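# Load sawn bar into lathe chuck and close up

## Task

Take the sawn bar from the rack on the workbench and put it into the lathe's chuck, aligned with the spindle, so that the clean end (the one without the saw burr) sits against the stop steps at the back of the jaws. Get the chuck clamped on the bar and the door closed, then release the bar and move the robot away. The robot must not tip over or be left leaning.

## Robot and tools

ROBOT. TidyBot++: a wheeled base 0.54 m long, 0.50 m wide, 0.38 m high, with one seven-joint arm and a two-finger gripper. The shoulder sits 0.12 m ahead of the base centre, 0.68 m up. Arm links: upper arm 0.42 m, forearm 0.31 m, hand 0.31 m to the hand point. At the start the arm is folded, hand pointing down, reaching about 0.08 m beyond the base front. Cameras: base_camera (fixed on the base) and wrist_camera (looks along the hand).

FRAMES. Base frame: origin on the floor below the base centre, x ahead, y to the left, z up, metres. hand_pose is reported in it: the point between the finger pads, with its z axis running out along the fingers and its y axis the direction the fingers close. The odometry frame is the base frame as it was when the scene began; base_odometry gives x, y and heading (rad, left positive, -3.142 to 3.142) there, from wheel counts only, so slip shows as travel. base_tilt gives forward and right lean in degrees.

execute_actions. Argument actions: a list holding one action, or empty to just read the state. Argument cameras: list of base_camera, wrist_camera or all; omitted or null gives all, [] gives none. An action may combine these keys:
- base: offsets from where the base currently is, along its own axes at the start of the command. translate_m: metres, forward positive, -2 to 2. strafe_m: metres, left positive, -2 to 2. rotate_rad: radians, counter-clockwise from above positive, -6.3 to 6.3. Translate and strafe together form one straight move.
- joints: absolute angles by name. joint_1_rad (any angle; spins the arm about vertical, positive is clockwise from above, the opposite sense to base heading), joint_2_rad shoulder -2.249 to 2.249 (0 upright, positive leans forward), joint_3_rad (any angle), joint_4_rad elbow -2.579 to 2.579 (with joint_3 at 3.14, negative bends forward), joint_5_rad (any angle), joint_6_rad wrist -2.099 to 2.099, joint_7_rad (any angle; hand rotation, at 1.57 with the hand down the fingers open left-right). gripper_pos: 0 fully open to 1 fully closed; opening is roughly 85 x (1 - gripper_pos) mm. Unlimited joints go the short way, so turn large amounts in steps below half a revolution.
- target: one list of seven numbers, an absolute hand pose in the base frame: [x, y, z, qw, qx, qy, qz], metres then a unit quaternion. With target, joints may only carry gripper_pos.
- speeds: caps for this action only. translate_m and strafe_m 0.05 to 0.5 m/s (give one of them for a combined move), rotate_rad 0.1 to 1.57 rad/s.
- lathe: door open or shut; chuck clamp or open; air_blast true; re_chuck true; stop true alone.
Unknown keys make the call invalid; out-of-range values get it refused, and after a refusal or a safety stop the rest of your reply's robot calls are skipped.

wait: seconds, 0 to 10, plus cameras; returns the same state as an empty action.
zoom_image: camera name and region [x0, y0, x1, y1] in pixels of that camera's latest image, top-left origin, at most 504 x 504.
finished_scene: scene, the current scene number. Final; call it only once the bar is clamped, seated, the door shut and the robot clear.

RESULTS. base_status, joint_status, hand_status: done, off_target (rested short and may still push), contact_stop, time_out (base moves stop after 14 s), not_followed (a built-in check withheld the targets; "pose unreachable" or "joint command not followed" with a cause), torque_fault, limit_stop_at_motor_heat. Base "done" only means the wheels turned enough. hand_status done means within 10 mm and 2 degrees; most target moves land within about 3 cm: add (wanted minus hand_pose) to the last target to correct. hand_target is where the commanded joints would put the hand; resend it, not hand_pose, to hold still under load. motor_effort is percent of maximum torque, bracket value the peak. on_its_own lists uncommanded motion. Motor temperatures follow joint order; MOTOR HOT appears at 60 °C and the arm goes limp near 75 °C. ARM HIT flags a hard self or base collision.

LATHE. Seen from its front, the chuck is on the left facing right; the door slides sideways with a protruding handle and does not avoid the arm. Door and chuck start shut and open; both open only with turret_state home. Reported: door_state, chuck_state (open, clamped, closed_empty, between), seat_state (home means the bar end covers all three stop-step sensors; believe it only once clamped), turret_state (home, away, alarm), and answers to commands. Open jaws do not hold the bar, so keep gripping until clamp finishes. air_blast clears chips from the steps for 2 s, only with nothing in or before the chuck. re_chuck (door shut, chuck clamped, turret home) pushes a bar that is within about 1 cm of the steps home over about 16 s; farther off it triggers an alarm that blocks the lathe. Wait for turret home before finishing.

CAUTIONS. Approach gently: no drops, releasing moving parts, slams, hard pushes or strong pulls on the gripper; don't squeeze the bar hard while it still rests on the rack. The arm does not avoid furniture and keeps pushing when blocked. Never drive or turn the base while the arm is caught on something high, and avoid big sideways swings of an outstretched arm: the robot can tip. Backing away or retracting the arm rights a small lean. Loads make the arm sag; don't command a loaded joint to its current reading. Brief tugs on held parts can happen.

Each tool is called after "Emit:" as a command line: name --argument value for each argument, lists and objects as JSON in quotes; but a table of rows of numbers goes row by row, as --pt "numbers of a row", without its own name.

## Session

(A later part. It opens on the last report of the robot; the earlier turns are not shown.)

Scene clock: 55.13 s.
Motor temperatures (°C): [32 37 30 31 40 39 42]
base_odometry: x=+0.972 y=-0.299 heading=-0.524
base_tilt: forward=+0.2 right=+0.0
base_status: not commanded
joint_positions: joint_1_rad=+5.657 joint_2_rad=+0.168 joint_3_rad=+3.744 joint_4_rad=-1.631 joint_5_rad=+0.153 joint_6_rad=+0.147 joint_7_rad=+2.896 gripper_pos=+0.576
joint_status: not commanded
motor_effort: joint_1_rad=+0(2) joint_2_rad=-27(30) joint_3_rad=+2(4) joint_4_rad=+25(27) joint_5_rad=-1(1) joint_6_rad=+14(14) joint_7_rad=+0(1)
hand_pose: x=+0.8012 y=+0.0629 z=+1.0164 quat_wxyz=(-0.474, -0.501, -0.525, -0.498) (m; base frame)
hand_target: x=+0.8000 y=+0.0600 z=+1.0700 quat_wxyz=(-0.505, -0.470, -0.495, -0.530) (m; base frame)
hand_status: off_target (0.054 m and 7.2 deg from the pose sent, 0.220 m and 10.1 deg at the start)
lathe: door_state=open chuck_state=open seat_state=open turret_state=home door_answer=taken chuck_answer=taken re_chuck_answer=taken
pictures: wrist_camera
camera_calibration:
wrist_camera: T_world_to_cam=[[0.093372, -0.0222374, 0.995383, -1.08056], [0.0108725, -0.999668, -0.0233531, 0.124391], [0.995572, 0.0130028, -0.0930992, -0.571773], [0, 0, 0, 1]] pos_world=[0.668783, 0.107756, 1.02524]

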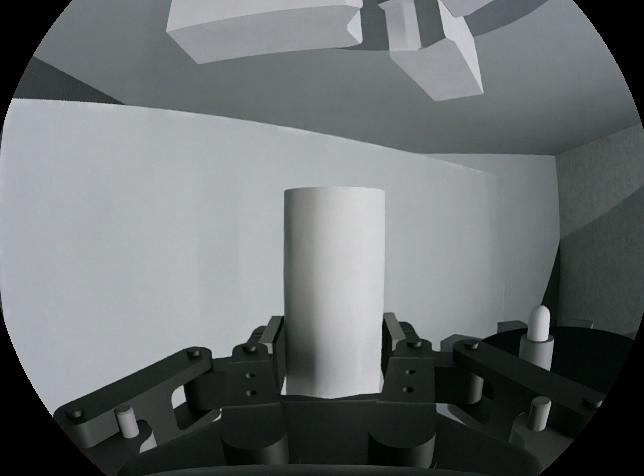

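Emit:
execute_actions --actions '[{"target":[0.822,0.052,1.10,0.526,0.463,0.482,0.528]}]' --cameras '["wrist_camera"]'

Emit:
zoom_image --camera "wrist_camera" --region '[216, 0, 456, 220]'

Scene clock: 56.63 s.
Motor temperatures (°C): [32 37 30 31 40 39 42]
base_odometry: x=+0.972 y=-0.299 heading=-0.524
base_tilt: forward=+0.2 right=+0.0
base_status: not commanded
joint_positions: joint_1_rad=+5.617 joint_2_rad=+0.221 joint_3_rad=+3.863 joint_4_rad=-1.509 joint_5_rad=+0.211 joint_6_rad=+0.148 joint_7_rad=+2.808 gripper_pos=+0.576
joint_status: not commanded
motor_effort: joint_1_rad=+0(1) joint_2_rad=-28(29) joint_3_rad=+3(4) joint_4_rad=+26(27) joint_5_rad=-1(1) joint_6_rad=+14(15) joint_7_rad=-1(1)
hand_pose: x=+0.8224 y=+0.0401 z=+1.0684 quat_wxyz=(-0.516, -0.488, -0.495, -0.501) (m; base frame)
hand_target: x=+0.8220 y=+0.0520 z=+1.1000 quat_wxyz=(-0.525, -0.462, -0.481, -0.527) (m; base frame)
hand_status: off_target (0.034 m and 4.6 deg from the pose sent, 0.087 m and 9.6 deg at the start)
lathe: door_state=open chuck_state=open seat_state=open turret_state=home door_answer=taken chuck_answer=taken re_chuck_answer=taken
pictures: wrist_camera
camera_calibration:
wrist_camera: T_world_to_cam=[[0.0029656, -0.00499603, 0.999983, -1.066], [-0.0420814, -0.999102, -0.00486683, 0.12638], [0.99911, -0.0420663, -0.00317318, -0.684514], [0, 0, 0, 1]] pos_world=[0.692384, 0.0921454, 1.06443]

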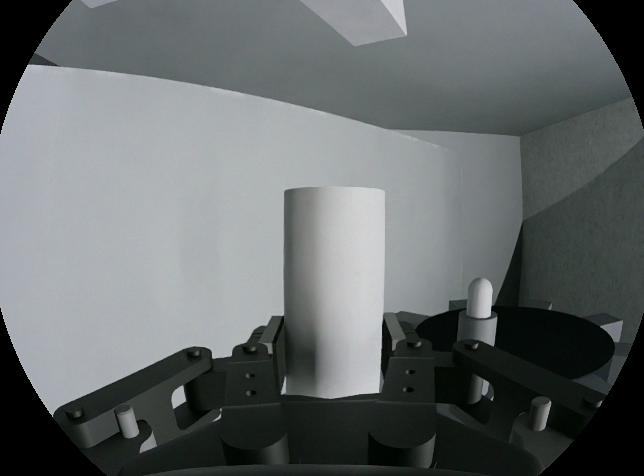

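Scaled by 2.100.

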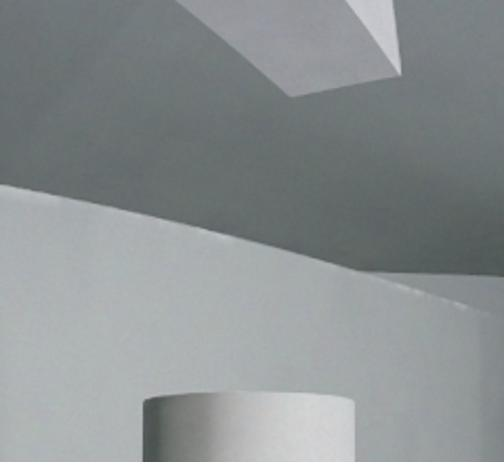

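Emit:
execute_actions --actions '[{"target":[0.822,0.095,1.079,0.510,0.467,0.494,0.530]}]' --cameras '["wrist_camera"]'

Emit:
zoom_image --camera "wrist_camera" --region '[216, 0, 456, 220]'

Scene clock: 58.57 s.
Motor temperatures (°C): [32 37 30 31 40 39 42]
base_odometry: x=+0.972 y=-0.299 heading=-0.524
base_tilt: forward=+0.2 right=+0.0
base_status: not commanded
joint_positions: joint_1_rad=+5.403 joint_2_rad=+0.268 joint_3_rad=+4.045 joint_4_rad=-1.509 joint_5_rad=+0.211 joint_6_rad=+0.148 joint_7_rad=+2.748 gripper_pos=+0.576
joint_status: not commanded
motor_effort: joint_1_rad=+0(2) joint_2_rad=-26(28) joint_3_rad=+6(7) joint_4_rad=+26(26) joint_5_rad=-1(1) joint_6_rad=+13(14) joint_7_rad=-1(1)
hand_pose: x=+0.8227 y=+0.0924 z=+1.0613 quat_wxyz=(-0.506, -0.478, -0.506, -0.509) (m; base frame)
hand_target: x=+0.8220 y=+0.0950 z=+1.0790 quat_wxyz=(-0.509, -0.466, -0.493, -0.529) (m; base frame)
hand_status: off_target (0.018 m and 3.1 deg from the pose sent, 0.056 m and 4.1 deg at the start)
lathe: door_state=open chuck_state=open seat_state=open turret_state=home door_answer=taken chuck_answer=taken re_chuck_answer=taken
pictures: wrist_camera
camera_calibration:
wrist_camera: T_world_to_cam=[[0.00712634, -0.000317564, 0.999975, -1.06247], [-0.00308892, -0.999995, -0.000295557, 0.141759], [0.99997, -0.00308674, -0.00712729, -0.682717], [0, 0, 0, 1]] pos_world=[0.690706, 0.139313, 1.05762]

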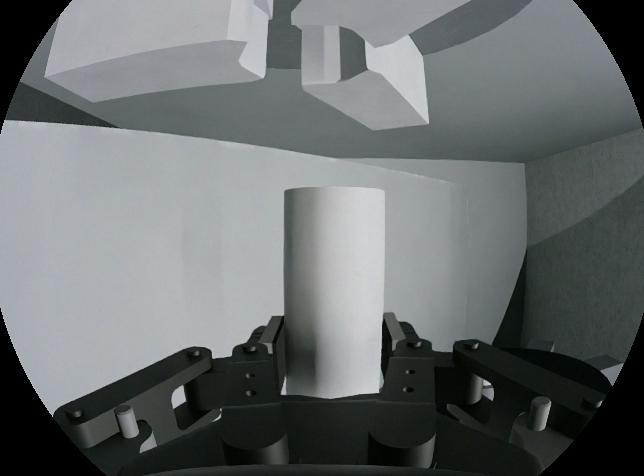

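Scaled by 2.100.

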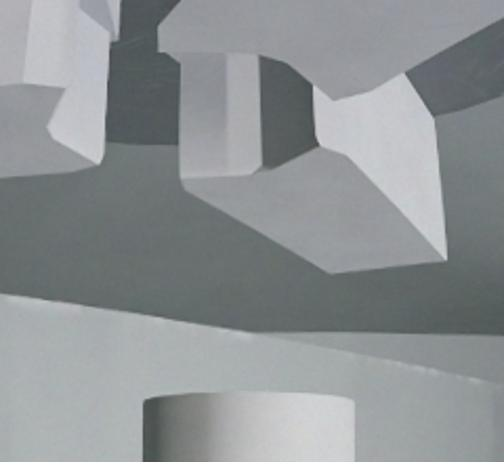

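Emit:
execute_actions --actions '[{"target":[0.816,0.125,1.070,0.5099,0.4726,0.4871,0.5289]}]' --cameras '["wrist_camera"]'

Emit:
zoom_image --camera "wrist_camera" --region '[216, 0, 456, 220]'

Scene clock: 62.67 s.
Motor temperatures (°C): [32 37 30 31 40 39 42]
base_odometry: x=+0.972 y=-0.299 heading=-0.524
base_tilt: forward=+0.2 right=+0.0
base_status: not commanded
joint_positions: joint_1_rad=+5.172 joint_2_rad=+0.346 joint_3_rad=+4.307 joint_4_rad=-1.518 joint_5_rad=+0.211 joint_6_rad=+0.148 joint_7_rad=+2.617 gripper_pos=+0.576
joint_status: not commanded
motor_effort: joint_1_rad=+0(1) joint_2_rad=-24(27) joint_3_rad=+9(9) joint_4_rad=+25(26) joint_5_rad=-1(1) joint_6_rad=+13(14) joint_7_rad=-1(1)
hand_pose: x=+0.8168 y=+0.1212 z=+1.0606 quat_wxyz=(-0.508, -0.485, -0.493, -0.514) (m; base frame)
hand_target: x=+0.8160 y=+0.1250 z=+1.0700 quat_wxyz=(-0.510, -0.473, -0.487, -0.529) (m; base frame)
hand_status: off_target (0.010 m and 2.3 deg from the pose sent, 0.034 m and 3.3 deg at the start)
lathe: door_state=open chuck_state=open seat_state=open turret_state=home door_answer=taken chuck_answer=taken re_chuck_answer=taken
pictures: wrist_camera
camera_calibration:
wrist_camera: T_world_to_cam=[[-0.00588646, -0.0232144, 0.999713, -1.04808], [-0.0191521, -0.999545, -0.0233232, 0.208051], [0.999799, -0.0192839, 0.00543917, -0.688047], [0, 0, 0, 1]] pos_world=[0.685724, 0.170358, 1.05638]

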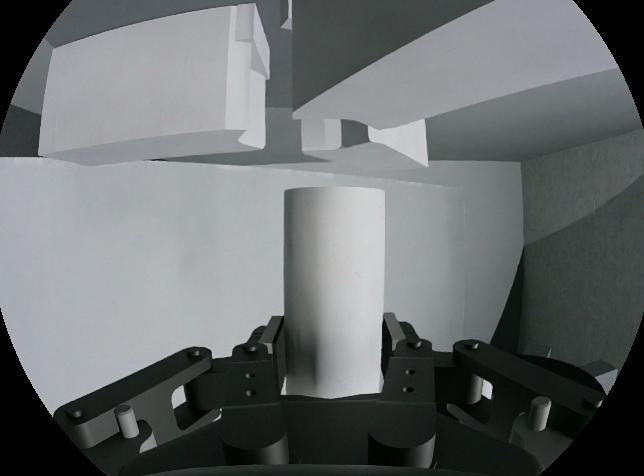

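Scaled by 2.100.

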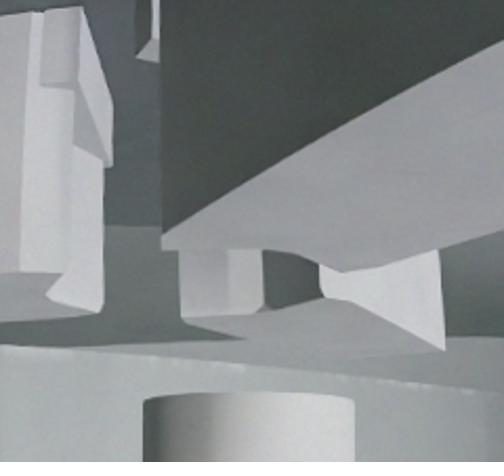

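Emit:
execute_actions --actions '[{"target":[0.816,0.131,1.0605,0.5125,0.4698,0.4900,0.5262]}]' --cameras '["wrist_camera"]'

Emit:
zoom_image --camera "wrist_camera" --region '[216, 0, 456, 220]'

Scene clock: 64.27 s.
Motor temperatures (°C): [32 37 30 31 40 39 42]
base_odometry: x=+0.972 y=-0.299 heading=-0.524
base_tilt: forward=+0.2 right=+0.0
base_status: not commanded
joint_positions: joint_1_rad=+5.153 joint_2_rad=+0.368 joint_3_rad=+4.338 joint_4_rad=-1.542 joint_5_rad=+0.211 joint_6_rad=+0.157 joint_7_rad=+2.616 gripper_pos=+0.576
joint_status: not commanded
motor_effort: joint_1_rad=+0(1) joint_2_rad=-24(25) joint_3_rad=+8(10) joint_4_rad=+24(26) joint_5_rad=-1(2) joint_6_rad=+12(13) joint_7_rad=-1(1)
hand_pose: x=+0.8174 y=+0.1205 z=+1.0462 quat_wxyz=(-0.513, -0.485, -0.500, -0.502) (m; base frame)
hand_target: x=+0.8160 y=+0.1310 z=+1.0605 quat_wxyz=(-0.512, -0.470, -0.490, -0.526) (m; base frame)
hand_status: off_target (0.018 m and 3.5 deg from the pose sent, 0.010 m and 2.3 deg at the start)
lathe: door_state=open chuck_state=open seat_state=open turret_state=home door_answer=taken chuck_answer=taken re_chuck_answer=taken
pictures: wrist_camera
camera_calibration:
wrist_camera: T_world_to_cam=[[0.00795968, -0.000605834, 0.999968, -1.04798], [-0.0315413, -0.999502, -0.000354485, 0.193129], [0.999471, -0.0315375, -0.00797483, -0.672756], [0, 0, 0, 1]] pos_world=[0.686833, 0.171181, 1.04265]

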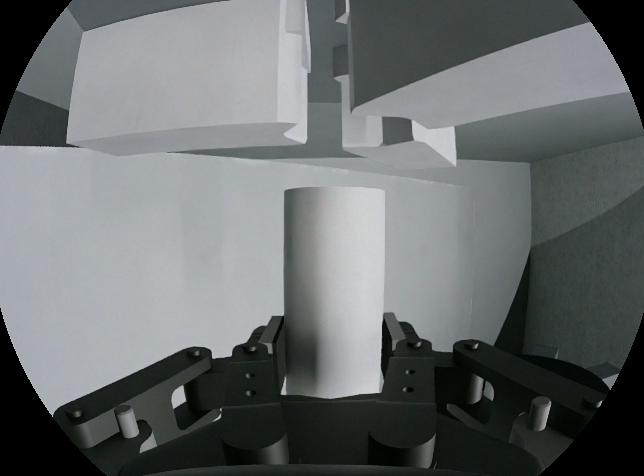

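Scaled by 2.100.

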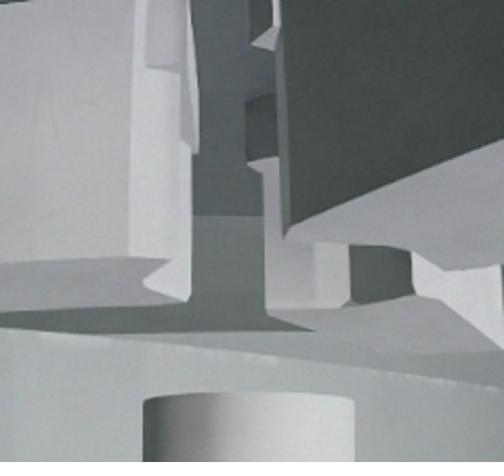

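Emit:
execute_actions --actions '[{"target":[0.816,0.140,1.066,0.5077,0.4687,0.4910,0.5310]}]' --cameras '["wrist_camera"]'

Emit:
zoom_image --camera "wrist_camera" --region '[216, 0, 456, 220]'

Scene clock: 65.17 s.
Motor temperatures (°C): [32 37 30 31 40 39 42]
base_odometry: x=+0.972 y=-0.299 heading=-0.524
base_tilt: forward=+0.2 right=+0.0
base_status: not commanded
joint_positions: joint_1_rad=+5.151 joint_2_rad=+0.368 joint_3_rad=+4.338 joint_4_rad=-1.541 joint_5_rad=+0.219 joint_6_rad=+0.157 joint_7_rad=+2.594 gripper_pos=+0.576
joint_status: not commanded
motor_effort: joint_1_rad=+0(1) joint_2_rad=-24(24) joint_3_rad=+9(9) joint_4_rad=+25(25) joint_5_rad=-1(2) joint_6_rad=+12(13) joint_7_rad=-1(1)
hand_pose: x=+0.8172 y=+0.1225 z=+1.0469 quat_wxyz=(-0.509, -0.488, -0.497, -0.506) (m; base frame)
hand_target: x=+0.8160 y=+0.1400 z=+1.0660 quat_wxyz=(-0.508, -0.469, -0.491, -0.531) (m; base frame)
hand_status: off_target (0.026 m and 3.6 deg from the pose sent, 0.028 m and 4.0 deg at the start)
lathe: door_state=open chuck_state=open seat_state=open turret_state=home door_answer=taken chuck_answer=taken re_chuck_answer=taken
pictures: wrist_camera
camera_calibration:
wrist_camera: T_world_to_cam=[[0.00723534, -0.0142727, 0.999872, -1.04634], [-0.027588, -0.99952, -0.014068, 0.206247], [0.999593, -0.0274827, -0.00762563, -0.673473], [0, 0, 0, 1]] pos_world=[0.68646, 0.172705, 1.04397]

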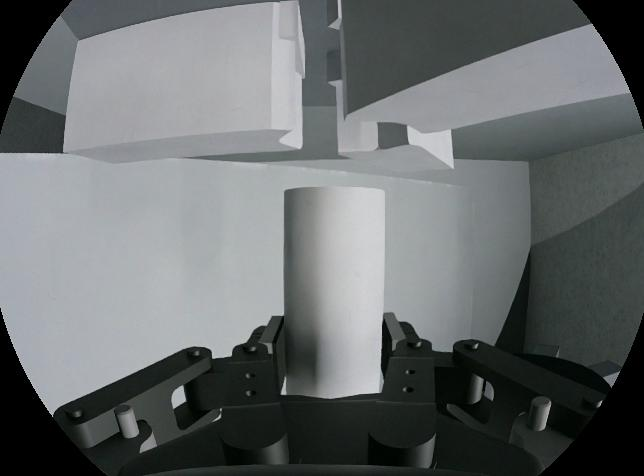

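Scaled by 2.100.

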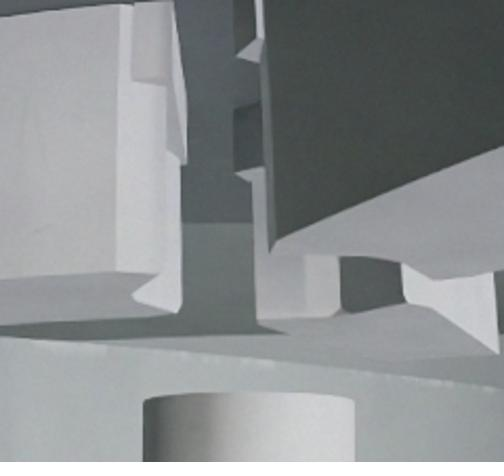

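Emit:
execute_actions --actions '[{"target":[0.816,0.145,1.074,0.5045,0.4658,0.4938,0.5340]}]' --cameras '["wrist_camera"]'

Emit:
zoom_image --camera "wrist_camera" --region '[216, 0, 456, 220]'

Scene clock: 67.23 s.
Motor temperatures (°C): [32 37 30 31 40 39 42]
base_odometry: x=+0.972 y=-0.299 heading=-0.524
base_tilt: forward=+0.2 right=+0.0
base_status: not commanded
joint_positions: joint_1_rad=+5.151 joint_2_rad=+0.367 joint_3_rad=+4.320 joint_4_rad=-1.528 joint_5_rad=+0.243 joint_6_rad=+0.157 joint_7_rad=+2.582 gripper_pos=+0.576
joint_status: not commanded
motor_effort: joint_1_rad=+0(2) joint_2_rad=-24(25) joint_3_rad=+8(10) joint_4_rad=+25(26) joint_5_rad=-1(2) joint_6_rad=+12(13) joint_7_rad=-1(1)
hand_pose: x=+0.8175 y=+0.1363 z=+1.0503 quat_wxyz=(-0.506, -0.479, -0.504, -0.511) (m; base frame)
hand_target: x=+0.8160 y=+0.1450 z=+1.0740 quat_wxyz=(-0.504, -0.466, -0.494, -0.534) (m; base frame)
hand_status: off_target (0.025 m and 3.2 deg from the pose sent, 0.035 m and 4.1 deg at the start)
lathe: door_state=open chuck_state=open seat_state=open turret_state=home door_answer=taken chuck_answer=taken re_chuck_answer=taken
pictures: wrist_camera
camera_calibration:
wrist_camera: T_world_to_cam=[[0.00281867, -0.00554423, 0.999981, -1.04726], [-0.0041213, -0.999976, -0.00553259, 0.192013], [0.999988, -0.00410563, -0.00284145, -0.681864], [0, 0, 0, 1]] pos_world=[0.685598, 0.183402, 1.04637]

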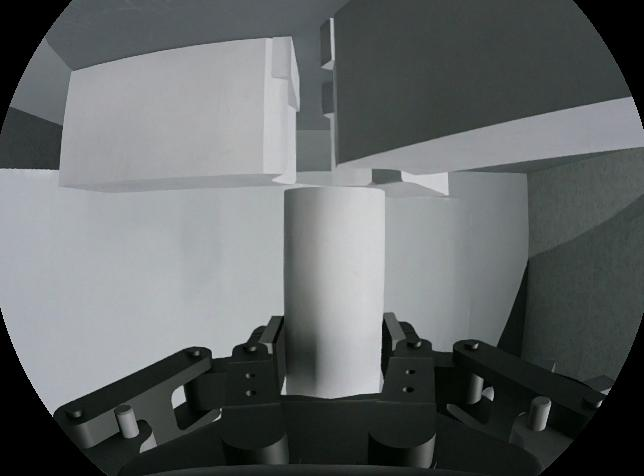

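Scaled by 2.100.

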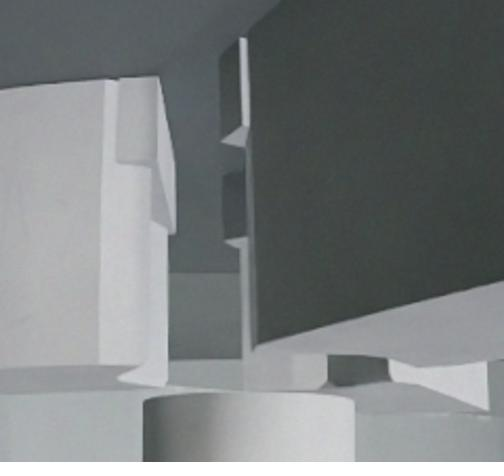

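Emit:
execute_actions --actions '[{"target":[0.816,0.138,1.080,0.5054,0.4691,0.4906,0.5332]}]' --cameras '["wrist_camera"]'

Emit:
zoom_image --camera "wrist_camera" --region '[216, 0, 456, 220]'

Scene clock: 68.47 s.
Motor temperatures (°C): [32 37 30 31 40 39 42]
base_odometry: x=+0.972 y=-0.299 heading=-0.524
base_tilt: forward=+0.2 right=+0.0
base_status: not commanded
joint_positions: joint_1_rad=+5.155 joint_2_rad=+0.367 joint_3_rad=+4.319 joint_4_rad=-1.519 joint_5_rad=+0.266 joint_6_rad=+0.157 joint_7_rad=+2.561 gripper_pos=+0.576
joint_status: not commanded
motor_effort: joint_1_rad=+0(1) joint_2_rad=-25(25) joint_3_rad=+8(9) joint_4_rad=+25(25) joint_5_rad=-1(2) joint_6_rad=+12(13) joint_7_rad=-1(1)
hand_pose: x=+0.8180 y=+0.1372 z=+1.0549 quat_wxyz=(-0.507, -0.476, -0.503, -0.513) (m; base frame)
hand_target: x=+0.8160 y=+0.1380 z=+1.0800 quat_wxyz=(-0.505, -0.469, -0.490, -0.533) (m; base frame)
hand_status: off_target (0.025 m and 2.8 deg from the pose sent, 0.030 m and 3.1 deg at the start)
lathe: door_state=open chuck_state=open seat_state=open turret_state=home door_answer=taken chuck_answer=taken re_chuck_answer=taken
pictures: wrist_camera
camera_calibration:
wrist_camera: T_world_to_cam=[[-0.00341784, -0.00415655, 0.999986, -1.04695], [-0.000663131, -0.999991, -0.00415884, 0.188603], [0.999994, -0.000677336, 0.00341506, -0.68942], [0, 0, 0, 1]] pos_world=[0.685963, 0.183782, 1.05008]

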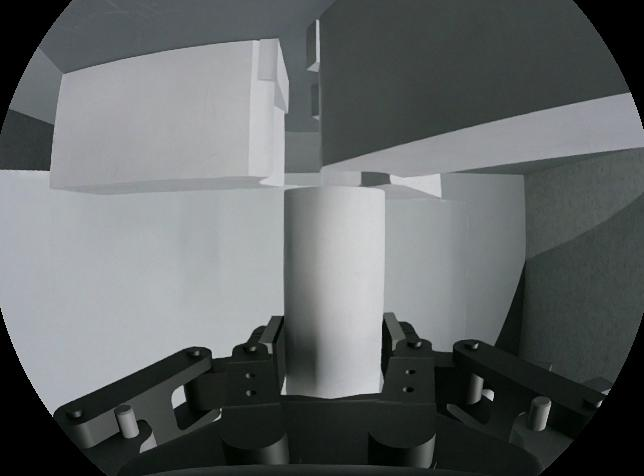

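Scaled by 2.100.

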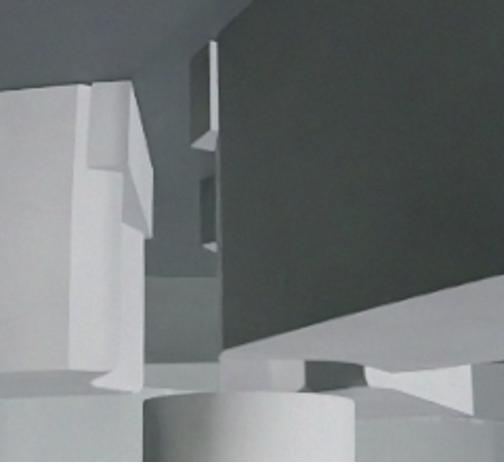

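Emit:
execute_actions --actions '[{"base":{"strafe_m":0.022},"speeds":{"strafe_m":0.05}}]' --cameras '["wrist_camera"]'

Emit:
zoom_image --camera "wrist_camera" --region '[216, 0, 456, 220]'

Scene clock: 69.83 s.
Motor temperatures (°C): [32 37 30 31 40 39 42]
base_odometry: x=+0.983 y=-0.280 heading=-0.524
base_tilt: forward=+0.2 right=+0.0
base_status: done
joint_positions: joint_1_rad=+5.174 joint_2_rad=+0.363 joint_3_rad=+4.321 joint_4_rad=-1.519 joint_5_rad=+0.266 joint_6_rad=+0.157 joint_7_rad=+2.561 gripper_pos=+0.576
joint_status: not commanded
motor_effort: joint_1_rad=-3(5) joint_2_rad=-23(25) joint_3_rad=+5(10) joint_4_rad=+26(27) joint_5_rad=-1(2) joint_6_rad=+13(15) joint_7_rad=-1(1)
hand_pose: x=+0.8199 y=+0.1206 z=+1.0571 quat_wxyz=(-0.512, -0.481, -0.497, -0.509) (m; base frame)
hand_target: x=+0.8160 y=+0.1380 z=+1.0800 quat_wxyz=(-0.505, -0.469, -0.490, -0.533) (m; base frame)
hand_status: not commanded
lathe: door_state=open chuck_state=open seat_state=open turret_state=home door_answer=taken chuck_answer=taken re_chuck_answer=taken
pictures: wrist_camera
camera_calibration:
wrist_camera: T_world_to_cam=[[-0.00611358, -0.00713368, 0.999956, -1.04661], [-0.0226517, -0.999717, -0.00727047, 0.193372], [0.999725, -0.0226952, 0.00595026, -0.691178], [0, 0, 0, 1]] pos_world=[0.68897, 0.170165, 1.05208]

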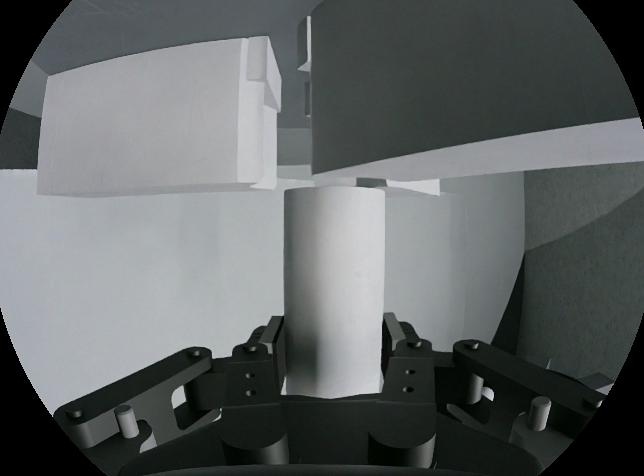

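Scaled by 2.100.

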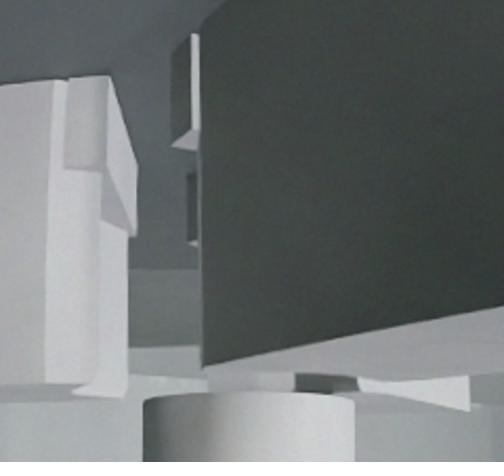

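Emit:
execute_actions --actions '[{"base":{"strafe_m":-0.026},"speeds":{"strafe_m":0.1}}]' --cameras '["wrist_camera"]'

Emit:
zoom_image --camera "wrist_camera" --region '[240, 100, 400, 220]'

Emit:
execute_actions --actions '[{"base":{"translate_m":-0.012},"speeds":{"translate_m":0.1}}]' --cameras '["wrist_camera"]'

Emit:
zoom_image --camera "wrist_camera" --region '[240, 100, 400, 220]'

Scene clock: 73.20 s.
Motor temperatures (°C): [32 37 30 31 40 39 42]
base_odometry: x=+0.970 y=-0.302 heading=-0.524
base_tilt: forward=+0.2 right=+0.0
base_status: done
joint_positions: joint_1_rad=+5.164 joint_2_rad=+0.360 joint_3_rad=+4.314 joint_4_rad=-1.517 joint_5_rad=+0.266 joint_6_rad=+0.157 joint_7_rad=+2.561 gripper_pos=+0.576
joint_status: not commanded
motor_effort: joint_1_rad=+0(2) joint_2_rad=-24(28) joint_3_rad=+8(10) joint_4_rad=+25(26) joint_5_rad=-1(2) joint_6_rad=+12(13) joint_7_rad=-1(1)
hand_pose: x=+0.8180 y=+0.1318 z=+1.0578 quat_wxyz=(-0.507, -0.478, -0.500, -0.515) (m; base frame)
hand_target: x=+0.8160 y=+0.1380 z=+1.0800 quat_wxyz=(-0.505, -0.469, -0.490, -0.533) (m; base frame)
hand_status: not commanded
lathe: door_state=open chuck_state=open seat_state=open turret_state=home door_answer=taken chuck_answer=taken re_chuck_answer=taken
pictures: wrist_camera
camera_calibration:
wrist_camera: T_world_to_cam=[[-0.00622722, -0.011407, 0.999916, -1.04651], [-0.0043499, -0.999925, -0.0114342, 0.193912], [0.999971, -0.00442074, 0.00617714, -0.691873], [0, 0, 0, 1]] pos_world=[0.68618, 0.178902, 1.05291]

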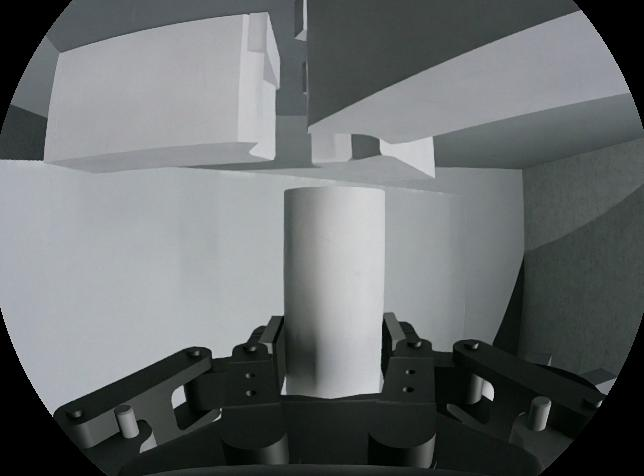

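Scaled by 3.150.

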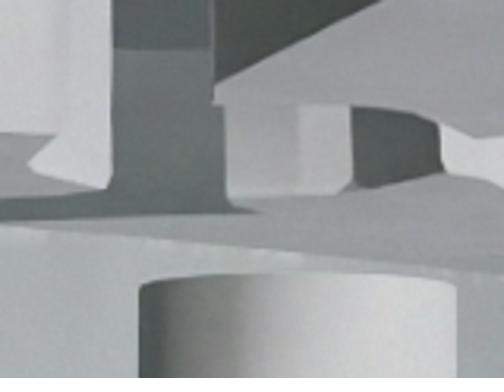

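Scene clock: 73.87 s.
Motor temperatures (°C): [32 37 30 31 40 39 42]
base_odometry: x=+0.960 y=-0.296 heading=-0.524
base_tilt: forward=+0.2 right=+0.0
base_status: done
joint_positions: joint_1_rad=+5.160 joint_2_rad=+0.359 joint_3_rad=+4.314 joint_4_rad=-1.517 joint_5_rad=+0.266 joint_6_rad=+0.157 joint_7_rad=+2.561 gripper_pos=+0.576
joint_status: not commanded
motor_effort: joint_1_rad=+0(2) joint_2_rad=-24(27) joint_3_rad=+9(9) joint_4_rad=+24(25) joint_5_rad=-1(2) joint_6_rad=+12(13) joint_7_rad=+0(1)
hand_pose: x=+0.8174 y=+0.1338 z=+1.0582 quat_wxyz=(-0.506, -0.477, -0.500, -0.516) (m; base frame)
hand_target: x=+0.8160 y=+0.1380 z=+1.0800 quat_wxyz=(-0.505, -0.469, -0.490, -0.533) (m; base frame)
hand_status: not commanded
lathe: door_state=open chuck_state=open seat_state=open turret_state=home door_answer=taken chuck_answer=taken re_chuck_answer=taken
pictures: wrist_camera
camera_calibration:
wrist_camera: T_world_to_cam=[[-0.00670989, -0.0122188, 0.999903, -1.04643], [-0.0010049, -0.999925, -0.0122258, 0.194049], [0.999977, -0.00108684, 0.00669711, -0.692289], [0, 0, 0, 1]] pos_world=[0.685447, 0.180496, 1.05334]

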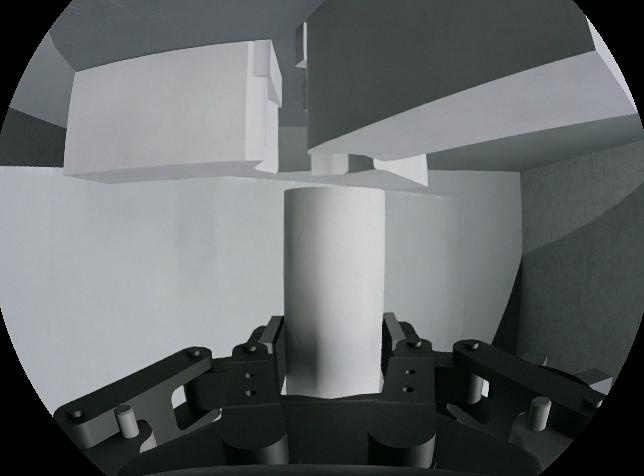

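Scaled by 3.150.

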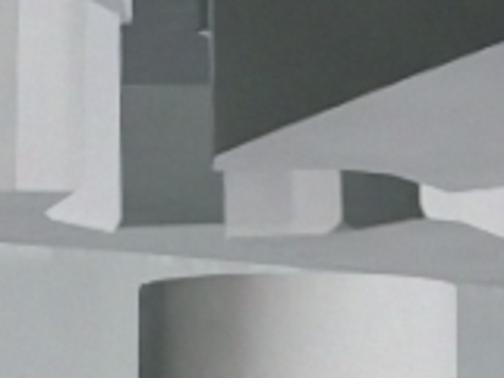

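Emit:
execute_actions --actions '[{"base":{"translate_m":-0.012,"strafe_m":0.010},"speeds":{"translate_m":0.1}}]' --cameras '["wrist_camera"]'

Emit:
zoom_image --camera "wrist_camera" --region '[240, 100, 400, 220]'

Scene clock: 75.60 s.
Motor temperatures (°C): [32 37 30 31 40 39 42]
base_odometry: x=+0.955 y=-0.282 heading=-0.523
base_tilt: forward=+0.2 right=+0.0
base_status: done
joint_positions: joint_1_rad=+5.162 joint_2_rad=+0.359 joint_3_rad=+4.314 joint_4_rad=-1.517 joint_5_rad=+0.266 joint_6_rad=+0.157 joint_7_rad=+2.561 gripper_pos=+0.576
joint_status: not commanded
motor_effort: joint_1_rad=+0(3) joint_2_rad=-24(25) joint_3_rad=+8(9) joint_4_rad=+24(26) joint_5_rad=-2(2) joint_6_rad=+12(14) joint_7_rad=+0(1)
hand_pose: x=+0.8176 y=+0.1327 z=+1.0583 quat_wxyz=(-0.506, -0.477, -0.500, -0.516) (m; base frame)
hand_target: x=+0.8160 y=+0.1380 z=+1.0800 quat_wxyz=(-0.505, -0.469, -0.490, -0.533) (m; base frame)
hand_status: not commanded
lathe: door_state=open chuck_state=open seat_state=open turret_state=home door_answer=taken chuck_answer=taken re_chuck_answer=taken
pictures: wrist_camera
camera_calibration:
wrist_camera: T_world_to_cam=[[-0.00666264, -0.0122974, 0.999902, -1.04649], [-0.00257726, -0.999921, -0.0123148, 0.194354], [0.999974, -0.00265905, 0.00663042, -0.692212], [0, 0, 0, 1]] pos_world=[0.685723, 0.179629, 1.05337]

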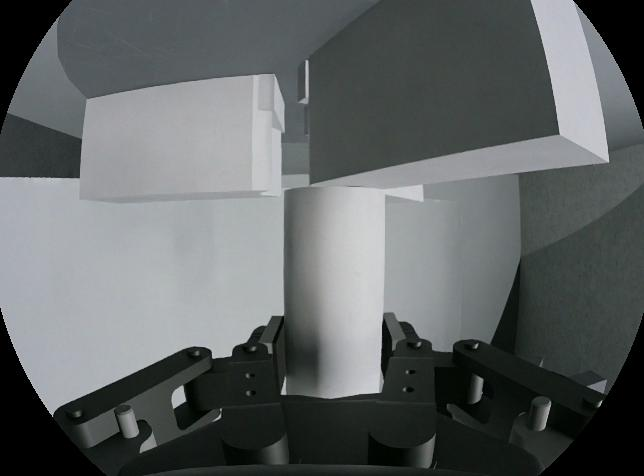

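Scaled by 3.150.

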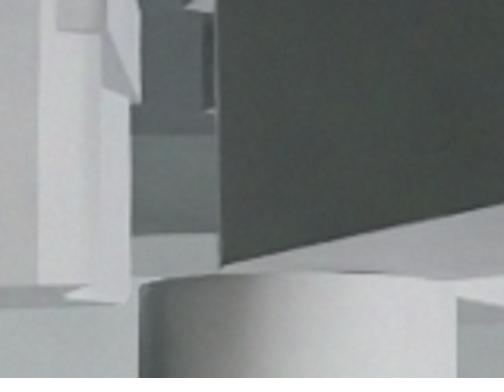

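Emit:
execute_actions --actions '[{"base":{"strafe_m":-0.012},"speeds":{"strafe_m":0.1},"target":[0.816,0.138,1.073,0.5081,0.4716,0.4883,0.5307]}]' --cameras '["wrist_camera"]'

Emit:
zoom_image --camera "wrist_camera" --region '[240, 60, 440, 220]'

Scene clock: 77.43 s.
Motor temperatures (°C): [32 37 30 31 40 39 42]
base_odometry: x=+0.949 y=-0.292 heading=-0.523
base_tilt: forward=+0.2 right=+0.0
base_status: done
joint_positions: joint_1_rad=+5.143 joint_2_rad=+0.366 joint_3_rad=+4.342 joint_4_rad=-1.518 joint_5_rad=+0.266 joint_6_rad=+0.157 joint_7_rad=+2.561 gripper_pos=+0.576
joint_status: not commanded
motor_effort: joint_1_rad=+1(1) joint_2_rad=-25(26) joint_3_rad=+9(9) joint_4_rad=+25(25) joint_5_rad=-2(2) joint_6_rad=+12(13) joint_7_rad=-1(1)
hand_pose: x=+0.8166 y=+0.1314 z=+1.0604 quat_wxyz=(-0.512, -0.475, -0.499, -0.512) (m; base frame)
hand_target: x=+0.8160 y=+0.1380 z=+1.0730 quat_wxyz=(-0.508, -0.471, -0.488, -0.531) (m; base frame)
hand_status: off_target (0.014 m and 2.6 deg from the pose sent, 0.016 m and 2.3 deg at the start)
lathe: door_state=open chuck_state=open seat_state=open turret_state=home door_answer=taken chuck_answer=taken re_chuck_answer=taken
pictures: wrist_camera
camera_calibration:
wrist_camera: T_world_to_cam=[[-0.011953, -0.00130541, 0.999928, -1.04581], [-0.0108304, -0.99994, -0.00143489, 0.188228], [0.99987, -0.0108468, 0.0119382, -0.69562], [0, 0, 0, 1]] pos_world=[0.685068, 0.179306, 1.05431]

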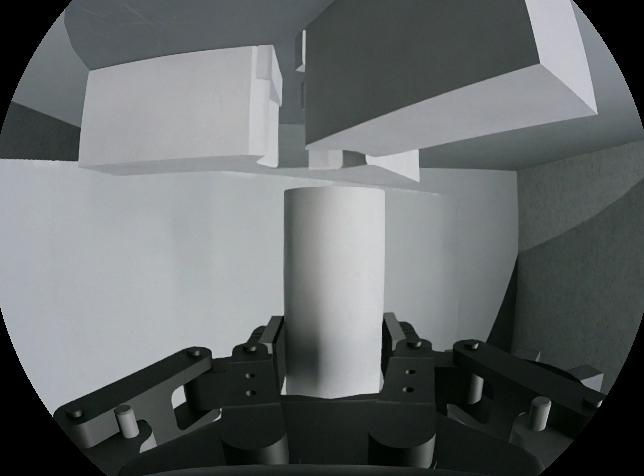

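Scaled by 2.520.

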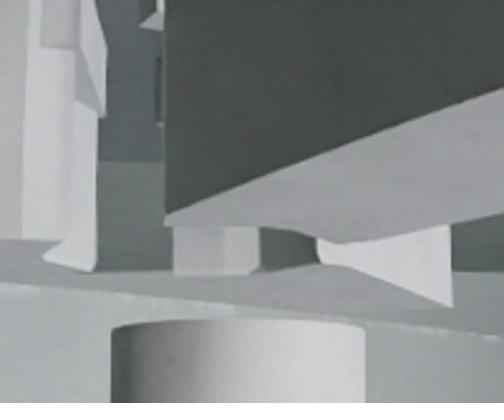

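Emit:
execute_actions --actions '[{"target":[0.816,0.138,1.065,0.5075,0.4735,0.4875,0.5300]}]' --cameras '["wrist_camera"]'

Emit:
zoom_image --camera "wrist_camera" --region '[220, 0, 460, 200]'

Scene clock: 78.80 s.
Motor temperatures (°C): [32 37 30 31 40 39 42]
base_odometry: x=+0.949 y=-0.292 heading=-0.523
base_tilt: forward=+0.2 right=+0.0
base_status: not commanded
joint_positions: joint_1_rad=+5.137 joint_2_rad=+0.374 joint_3_rad=+4.351 joint_4_rad=-1.527 joint_5_rad=+0.265 joint_6_rad=+0.157 joint_7_rad=+2.561 gripper_pos=+0.576
joint_status: not commanded
motor_effort: joint_1_rad=+0(1) joint_2_rad=-24(24) joint_3_rad=+9(9) joint_4_rad=+24(26) joint_5_rad=-1(2) joint_6_rad=+12(12) joint_7_rad=-1(1)
hand_pose: x=+0.8168 y=+0.1308 z=+1.0538 quat_wxyz=(-0.513, -0.477, -0.502, -0.507) (m; base frame)
hand_target: x=+0.8160 y=+0.1380 z=+1.0650 quat_wxyz=(-0.507, -0.473, -0.487, -0.530) (m; base frame)
hand_status: off_target (0.013 m and 3.3 deg from the pose sent, 0.008 m and 2.6 deg at the start)
lathe: door_state=open chuck_state=open seat_state=open turret_state=home door_answer=taken chuck_answer=taken re_chuck_answer=taken
pictures: wrist_camera
camera_calibration:
wrist_camera: T_world_to_cam=[[-0.00316211, 0.00571182, 0.999979, -1.04731], [-0.0166467, -0.999845, 0.00565842, 0.184878], [0.999856, -0.0166284, 0.00325671, -0.685913], [0, 0, 0, 1]] pos_world=[0.68558, 0.179426, 1.04847]

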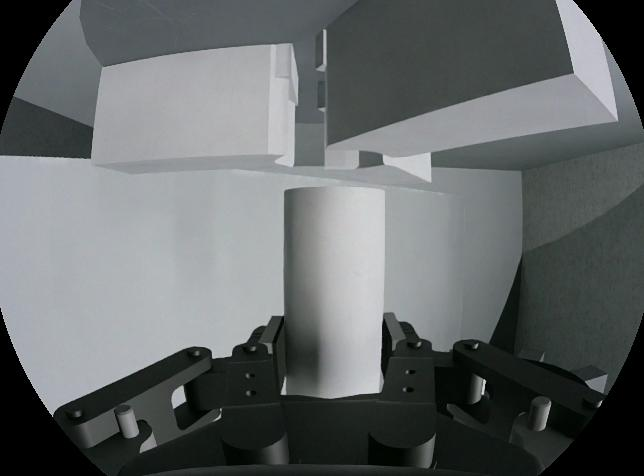

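Scaled by 2.100.

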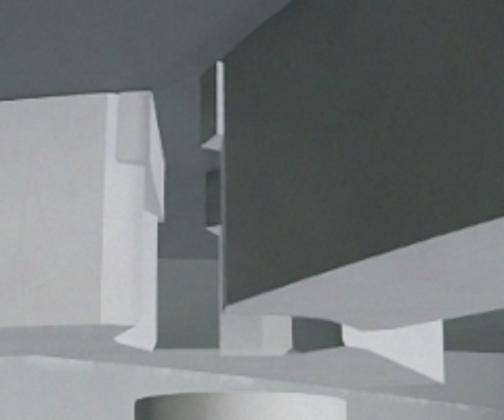

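Emit:
zoom_image --camera "wrist_camera" --region '[260, 130, 440, 200]'

Scaled by 2.800.

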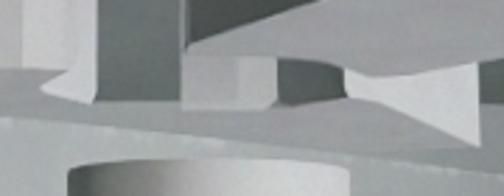

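Emit:
execute_actions --actions '[{"base":{"strafe_m":0.018},"speeds":{"strafe_m":0.05}}]' --cameras '["wrist_camera"]'

Emit:
zoom_image --camera "wrist_camera" --region '[240, 120, 440, 220]'

Scene clock: 82.27 s.
Motor temperatures (°C): [32 37 30 31 40 39 42]
base_odometry: x=+0.958 y=-0.276 heading=-0.523
base_tilt: forward=+0.2 right=+0.0
base_status: done
joint_positions: joint_1_rad=+5.132 joint_2_rad=+0.377 joint_3_rad=+4.353 joint_4_rad=-1.527 joint_5_rad=+0.265 joint_6_rad=+0.157 joint_7_rad=+2.561 gripper_pos=+0.576
joint_status: not commanded
motor_effort: joint_1_rad=+0(3) joint_2_rad=-23(26) joint_3_rad=+9(10) joint_4_rad=+23(26) joint_5_rad=-1(2) joint_6_rad=+11(13) joint_7_rad=-1(1)
hand_pose: x=+0.8167 y=+0.1342 z=+1.0527 quat_wxyz=(-0.513, -0.476, -0.504, -0.506) (m; base frame)
hand_target: x=+0.8160 y=+0.1380 z=+1.0650 quat_wxyz=(-0.507, -0.473, -0.487, -0.530) (m; base frame)
hand_status: not commanded
lathe: door_state=open chuck_state=open seat_state=open turret_state=home door_answer=taken chuck_answer=taken re_chuck_answer=taken
pictures: wrist_camera
camera_calibration:
wrist_camera: T_world_to_cam=[[-0.00240251, 0.00914472, 0.999955, -1.04736], [-0.0135645, -0.999866, 0.00911131, 0.182169], [0.999905, -0.013542, 0.00252624, -0.685403], [0, 0, 0, 1]] pos_world=[0.685293, 0.18244, 1.04739]

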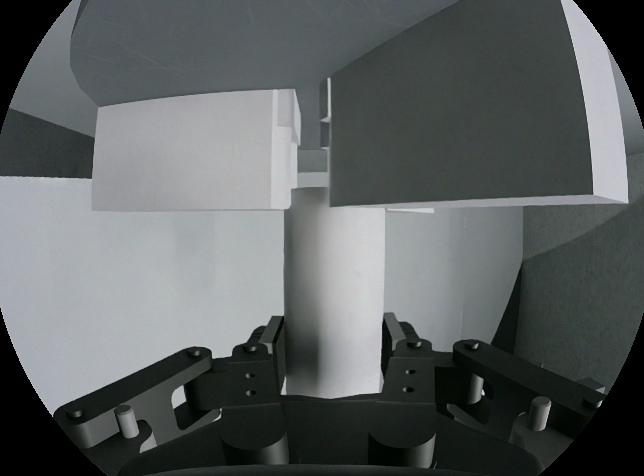

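Scaled by 2.520.

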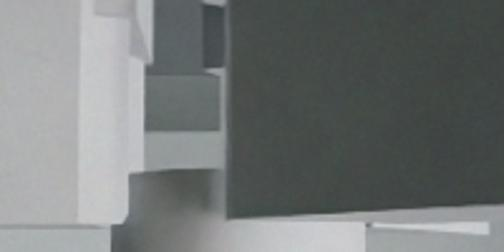

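Emit:
execute_actions --actions '[{"base":{"strafe_m":0.012},"speeds":{"strafe_m":0.05}}]' --cameras '["wrist_camera"]'

Emit:
zoom_image --camera "wrist_camera" --region '[240, 120, 440, 260]'

Scene clock: 83.10 s.
Motor temperatures (°C): [32 37 30 31 40 39 42]
base_odometry: x=+0.964 y=-0.266 heading=-0.523
base_tilt: forward=+0.2 right=+0.0
base_status: done
joint_positions: joint_1_rad=+5.129 joint_2_rad=+0.377 joint_3_rad=+4.355 joint_4_rad=-1.528 joint_5_rad=+0.265 joint_6_rad=+0.157 joint_7_rad=+2.561 gripper_pos=+0.576
joint_status: not commanded
motor_effort: joint_1_rad=+1(2) joint_2_rad=-23(25) joint_3_rad=+8(10) joint_4_rad=+23(25) joint_5_rad=-1(2) joint_6_rad=+10(12) joint_7_rad=+0(1)
hand_pose: x=+0.8163 y=+0.1358 z=+1.0528 quat_wxyz=(-0.513, -0.475, -0.504, -0.507) (m; base frame)
hand_target: x=+0.8160 y=+0.1380 z=+1.0650 quat_wxyz=(-0.507, -0.473, -0.487, -0.530) (m; base frame)
hand_status: not commanded
lathe: door_state=open chuck_state=open seat_state=open turret_state=home door_answer=taken chuck_answer=taken re_chuck_answer=taken
pictures: wrist_camera
camera_calibration:
wrist_camera: T_world_to_cam=[[-0.00254547, 0.0094039, 0.999953, -1.04736], [-0.0114898, -0.99989, 0.00937406, 0.181765], [0.999931, -0.0114654, 0.00265324, -0.685377], [0, 0, 0, 1]] pos_world=[0.684752, 0.183736, 1.04742]

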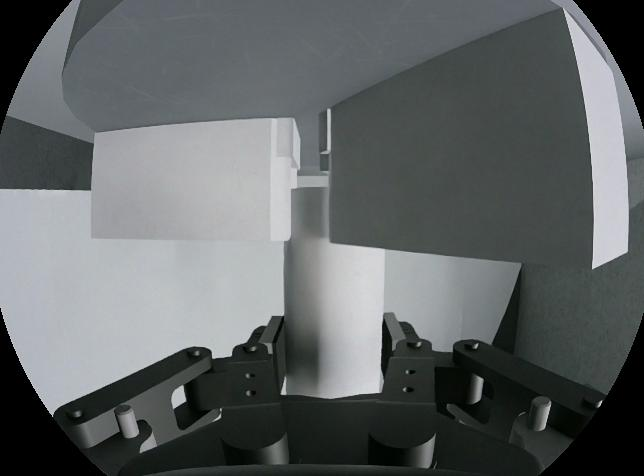

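Scaled by 2.520.

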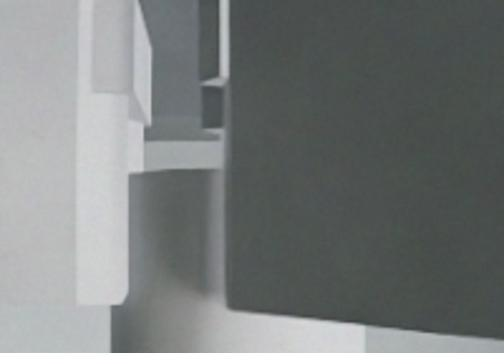

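Emit:
execute_actions --actions '[{"base":{"strafe_m":0.009},"speeds":{"strafe_m":0.05}}]' --cameras '["wrist_camera"]'

Emit:
zoom_image --camera "wrist_camera" --region '[240, 120, 440, 260]'

Scene clock: 83.97 s.
Motor temperatures (°C): [32 37 29 31 40 39 42]
base_odometry: x=+0.968 y=-0.258 heading=-0.524
base_tilt: forward=+0.2 right=+0.0
base_status: done
joint_positions: joint_1_rad=+5.127 joint_2_rad=+0.377 joint_3_rad=+4.355 joint_4_rad=-1.528 joint_5_rad=+0.265 joint_6_rad=+0.158 joint_7_rad=+2.561 gripper_pos=+0.576
joint_status: not commanded
motor_effort: joint_1_rad=+1(3) joint_2_rad=-22(24) joint_3_rad=+8(10) joint_4_rad=+22(25) joint_5_rad=-1(1) joint_6_rad=+10(13) joint_7_rad=-1(1)
hand_pose: x=+0.8160 y=+0.1369 z=+1.0528 quat_wxyz=(-0.512, -0.475, -0.505, -0.507) (m; base frame)
hand_target: x=+0.8160 y=+0.1380 z=+1.0650 quat_wxyz=(-0.507, -0.473, -0.487, -0.530) (m; base frame)
hand_status: not commanded
lathe: door_state=open chuck_state=open seat_state=open turret_state=home door_answer=taken chuck_answer=taken re_chuck_answer=taken
pictures: wrist_camera
camera_calibration:
wrist_camera: T_world_to_cam=[[-0.0027818, 0.00970471, 0.999949, -1.04721], [-0.00992647, -0.999904, 0.00967666, 0.1813], [0.999947, -0.00989905, 0.00287787, -0.685546], [0, 0, 0, 1]] pos_world=[0.684397, 0.18466, 1.04737]

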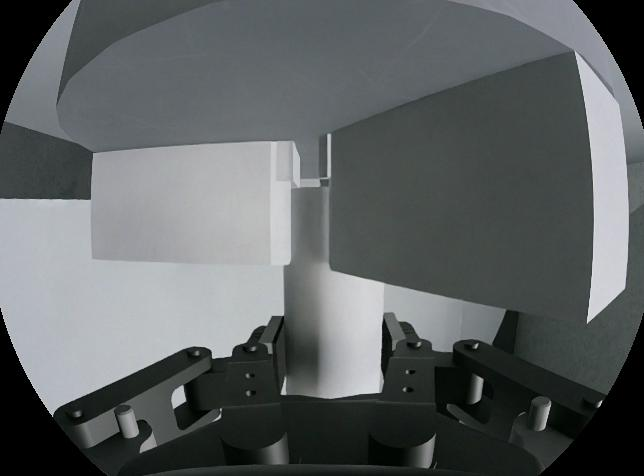

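Scaled by 2.520.

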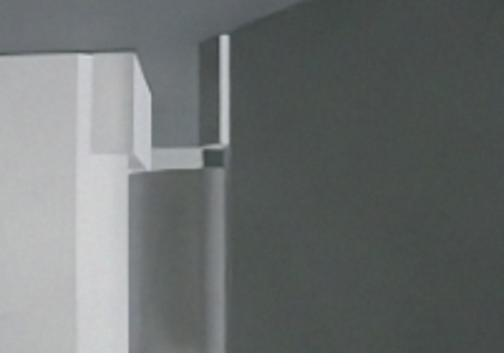

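Emit:
execute_actions --actions '[{"base":{"strafe_m":0.004},"speeds":{"strafe_m":0.05}}]' --cameras '["wrist_camera"]'

Emit:
zoom_image --camera "wrist_camera" --region '[240, 120, 440, 260]'

Scene clock: 84.80 s.
Motor temperatures (°C): [32 37 29 31 40 39 42]
base_odometry: x=+0.970 y=-0.255 heading=-0.524
base_tilt: forward=+0.2 right=+0.0
base_status: done
joint_positions: joint_1_rad=+5.128 joint_2_rad=+0.377 joint_3_rad=+4.357 joint_4_rad=-1.528 joint_5_rad=+0.265 joint_6_rad=+0.158 joint_7_rad=+2.561 gripper_pos=+0.576
joint_status: not commanded
motor_effort: joint_1_rad=+0(3) joint_2_rad=-22(24) joint_3_rad=+9(9) joint_4_rad=+23(25) joint_5_rad=-1(1) joint_6_rad=+10(12) joint_7_rad=-1(1)
hand_pose: x=+0.8162 y=+0.1352 z=+1.0530 quat_wxyz=(-0.513, -0.475, -0.504, -0.507) (m; base frame)
hand_target: x=+0.8160 y=+0.1380 z=+1.0650 quat_wxyz=(-0.507, -0.473, -0.487, -0.530) (m; base frame)
hand_status: not commanded
lathe: door_state=open chuck_state=open seat_state=open turret_state=home door_answer=taken chuck_answer=taken re_chuck_answer=taken
pictures: wrist_camera
camera_calibration:
wrist_camera: T_world_to_cam=[[-0.0031385, 0.00988074, 0.999946, -1.04714], [-0.0124205, -0.999874, 0.00984105, 0.181485], [0.999918, -0.012389, 0.00326083, -0.685807], [0, 0, 0, 1]] pos_world=[0.684719, 0.183313, 1.04754]

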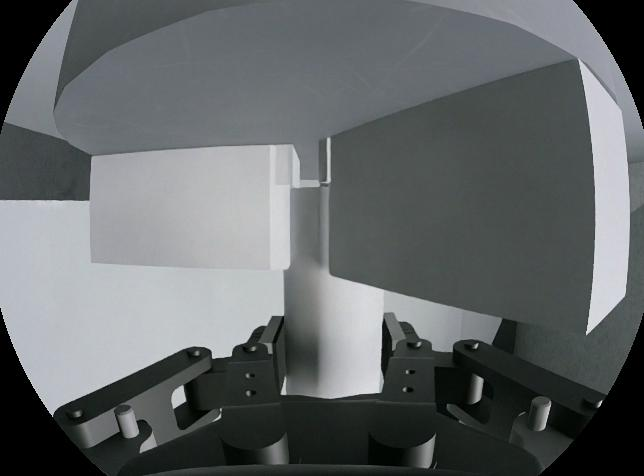

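Scaled by 2.520.

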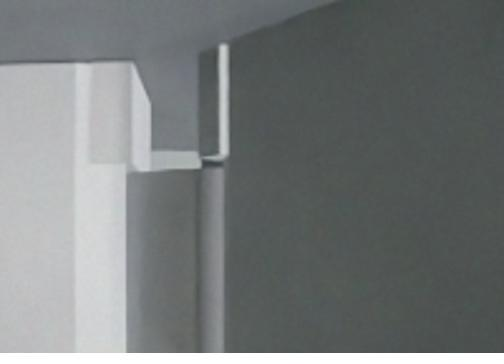

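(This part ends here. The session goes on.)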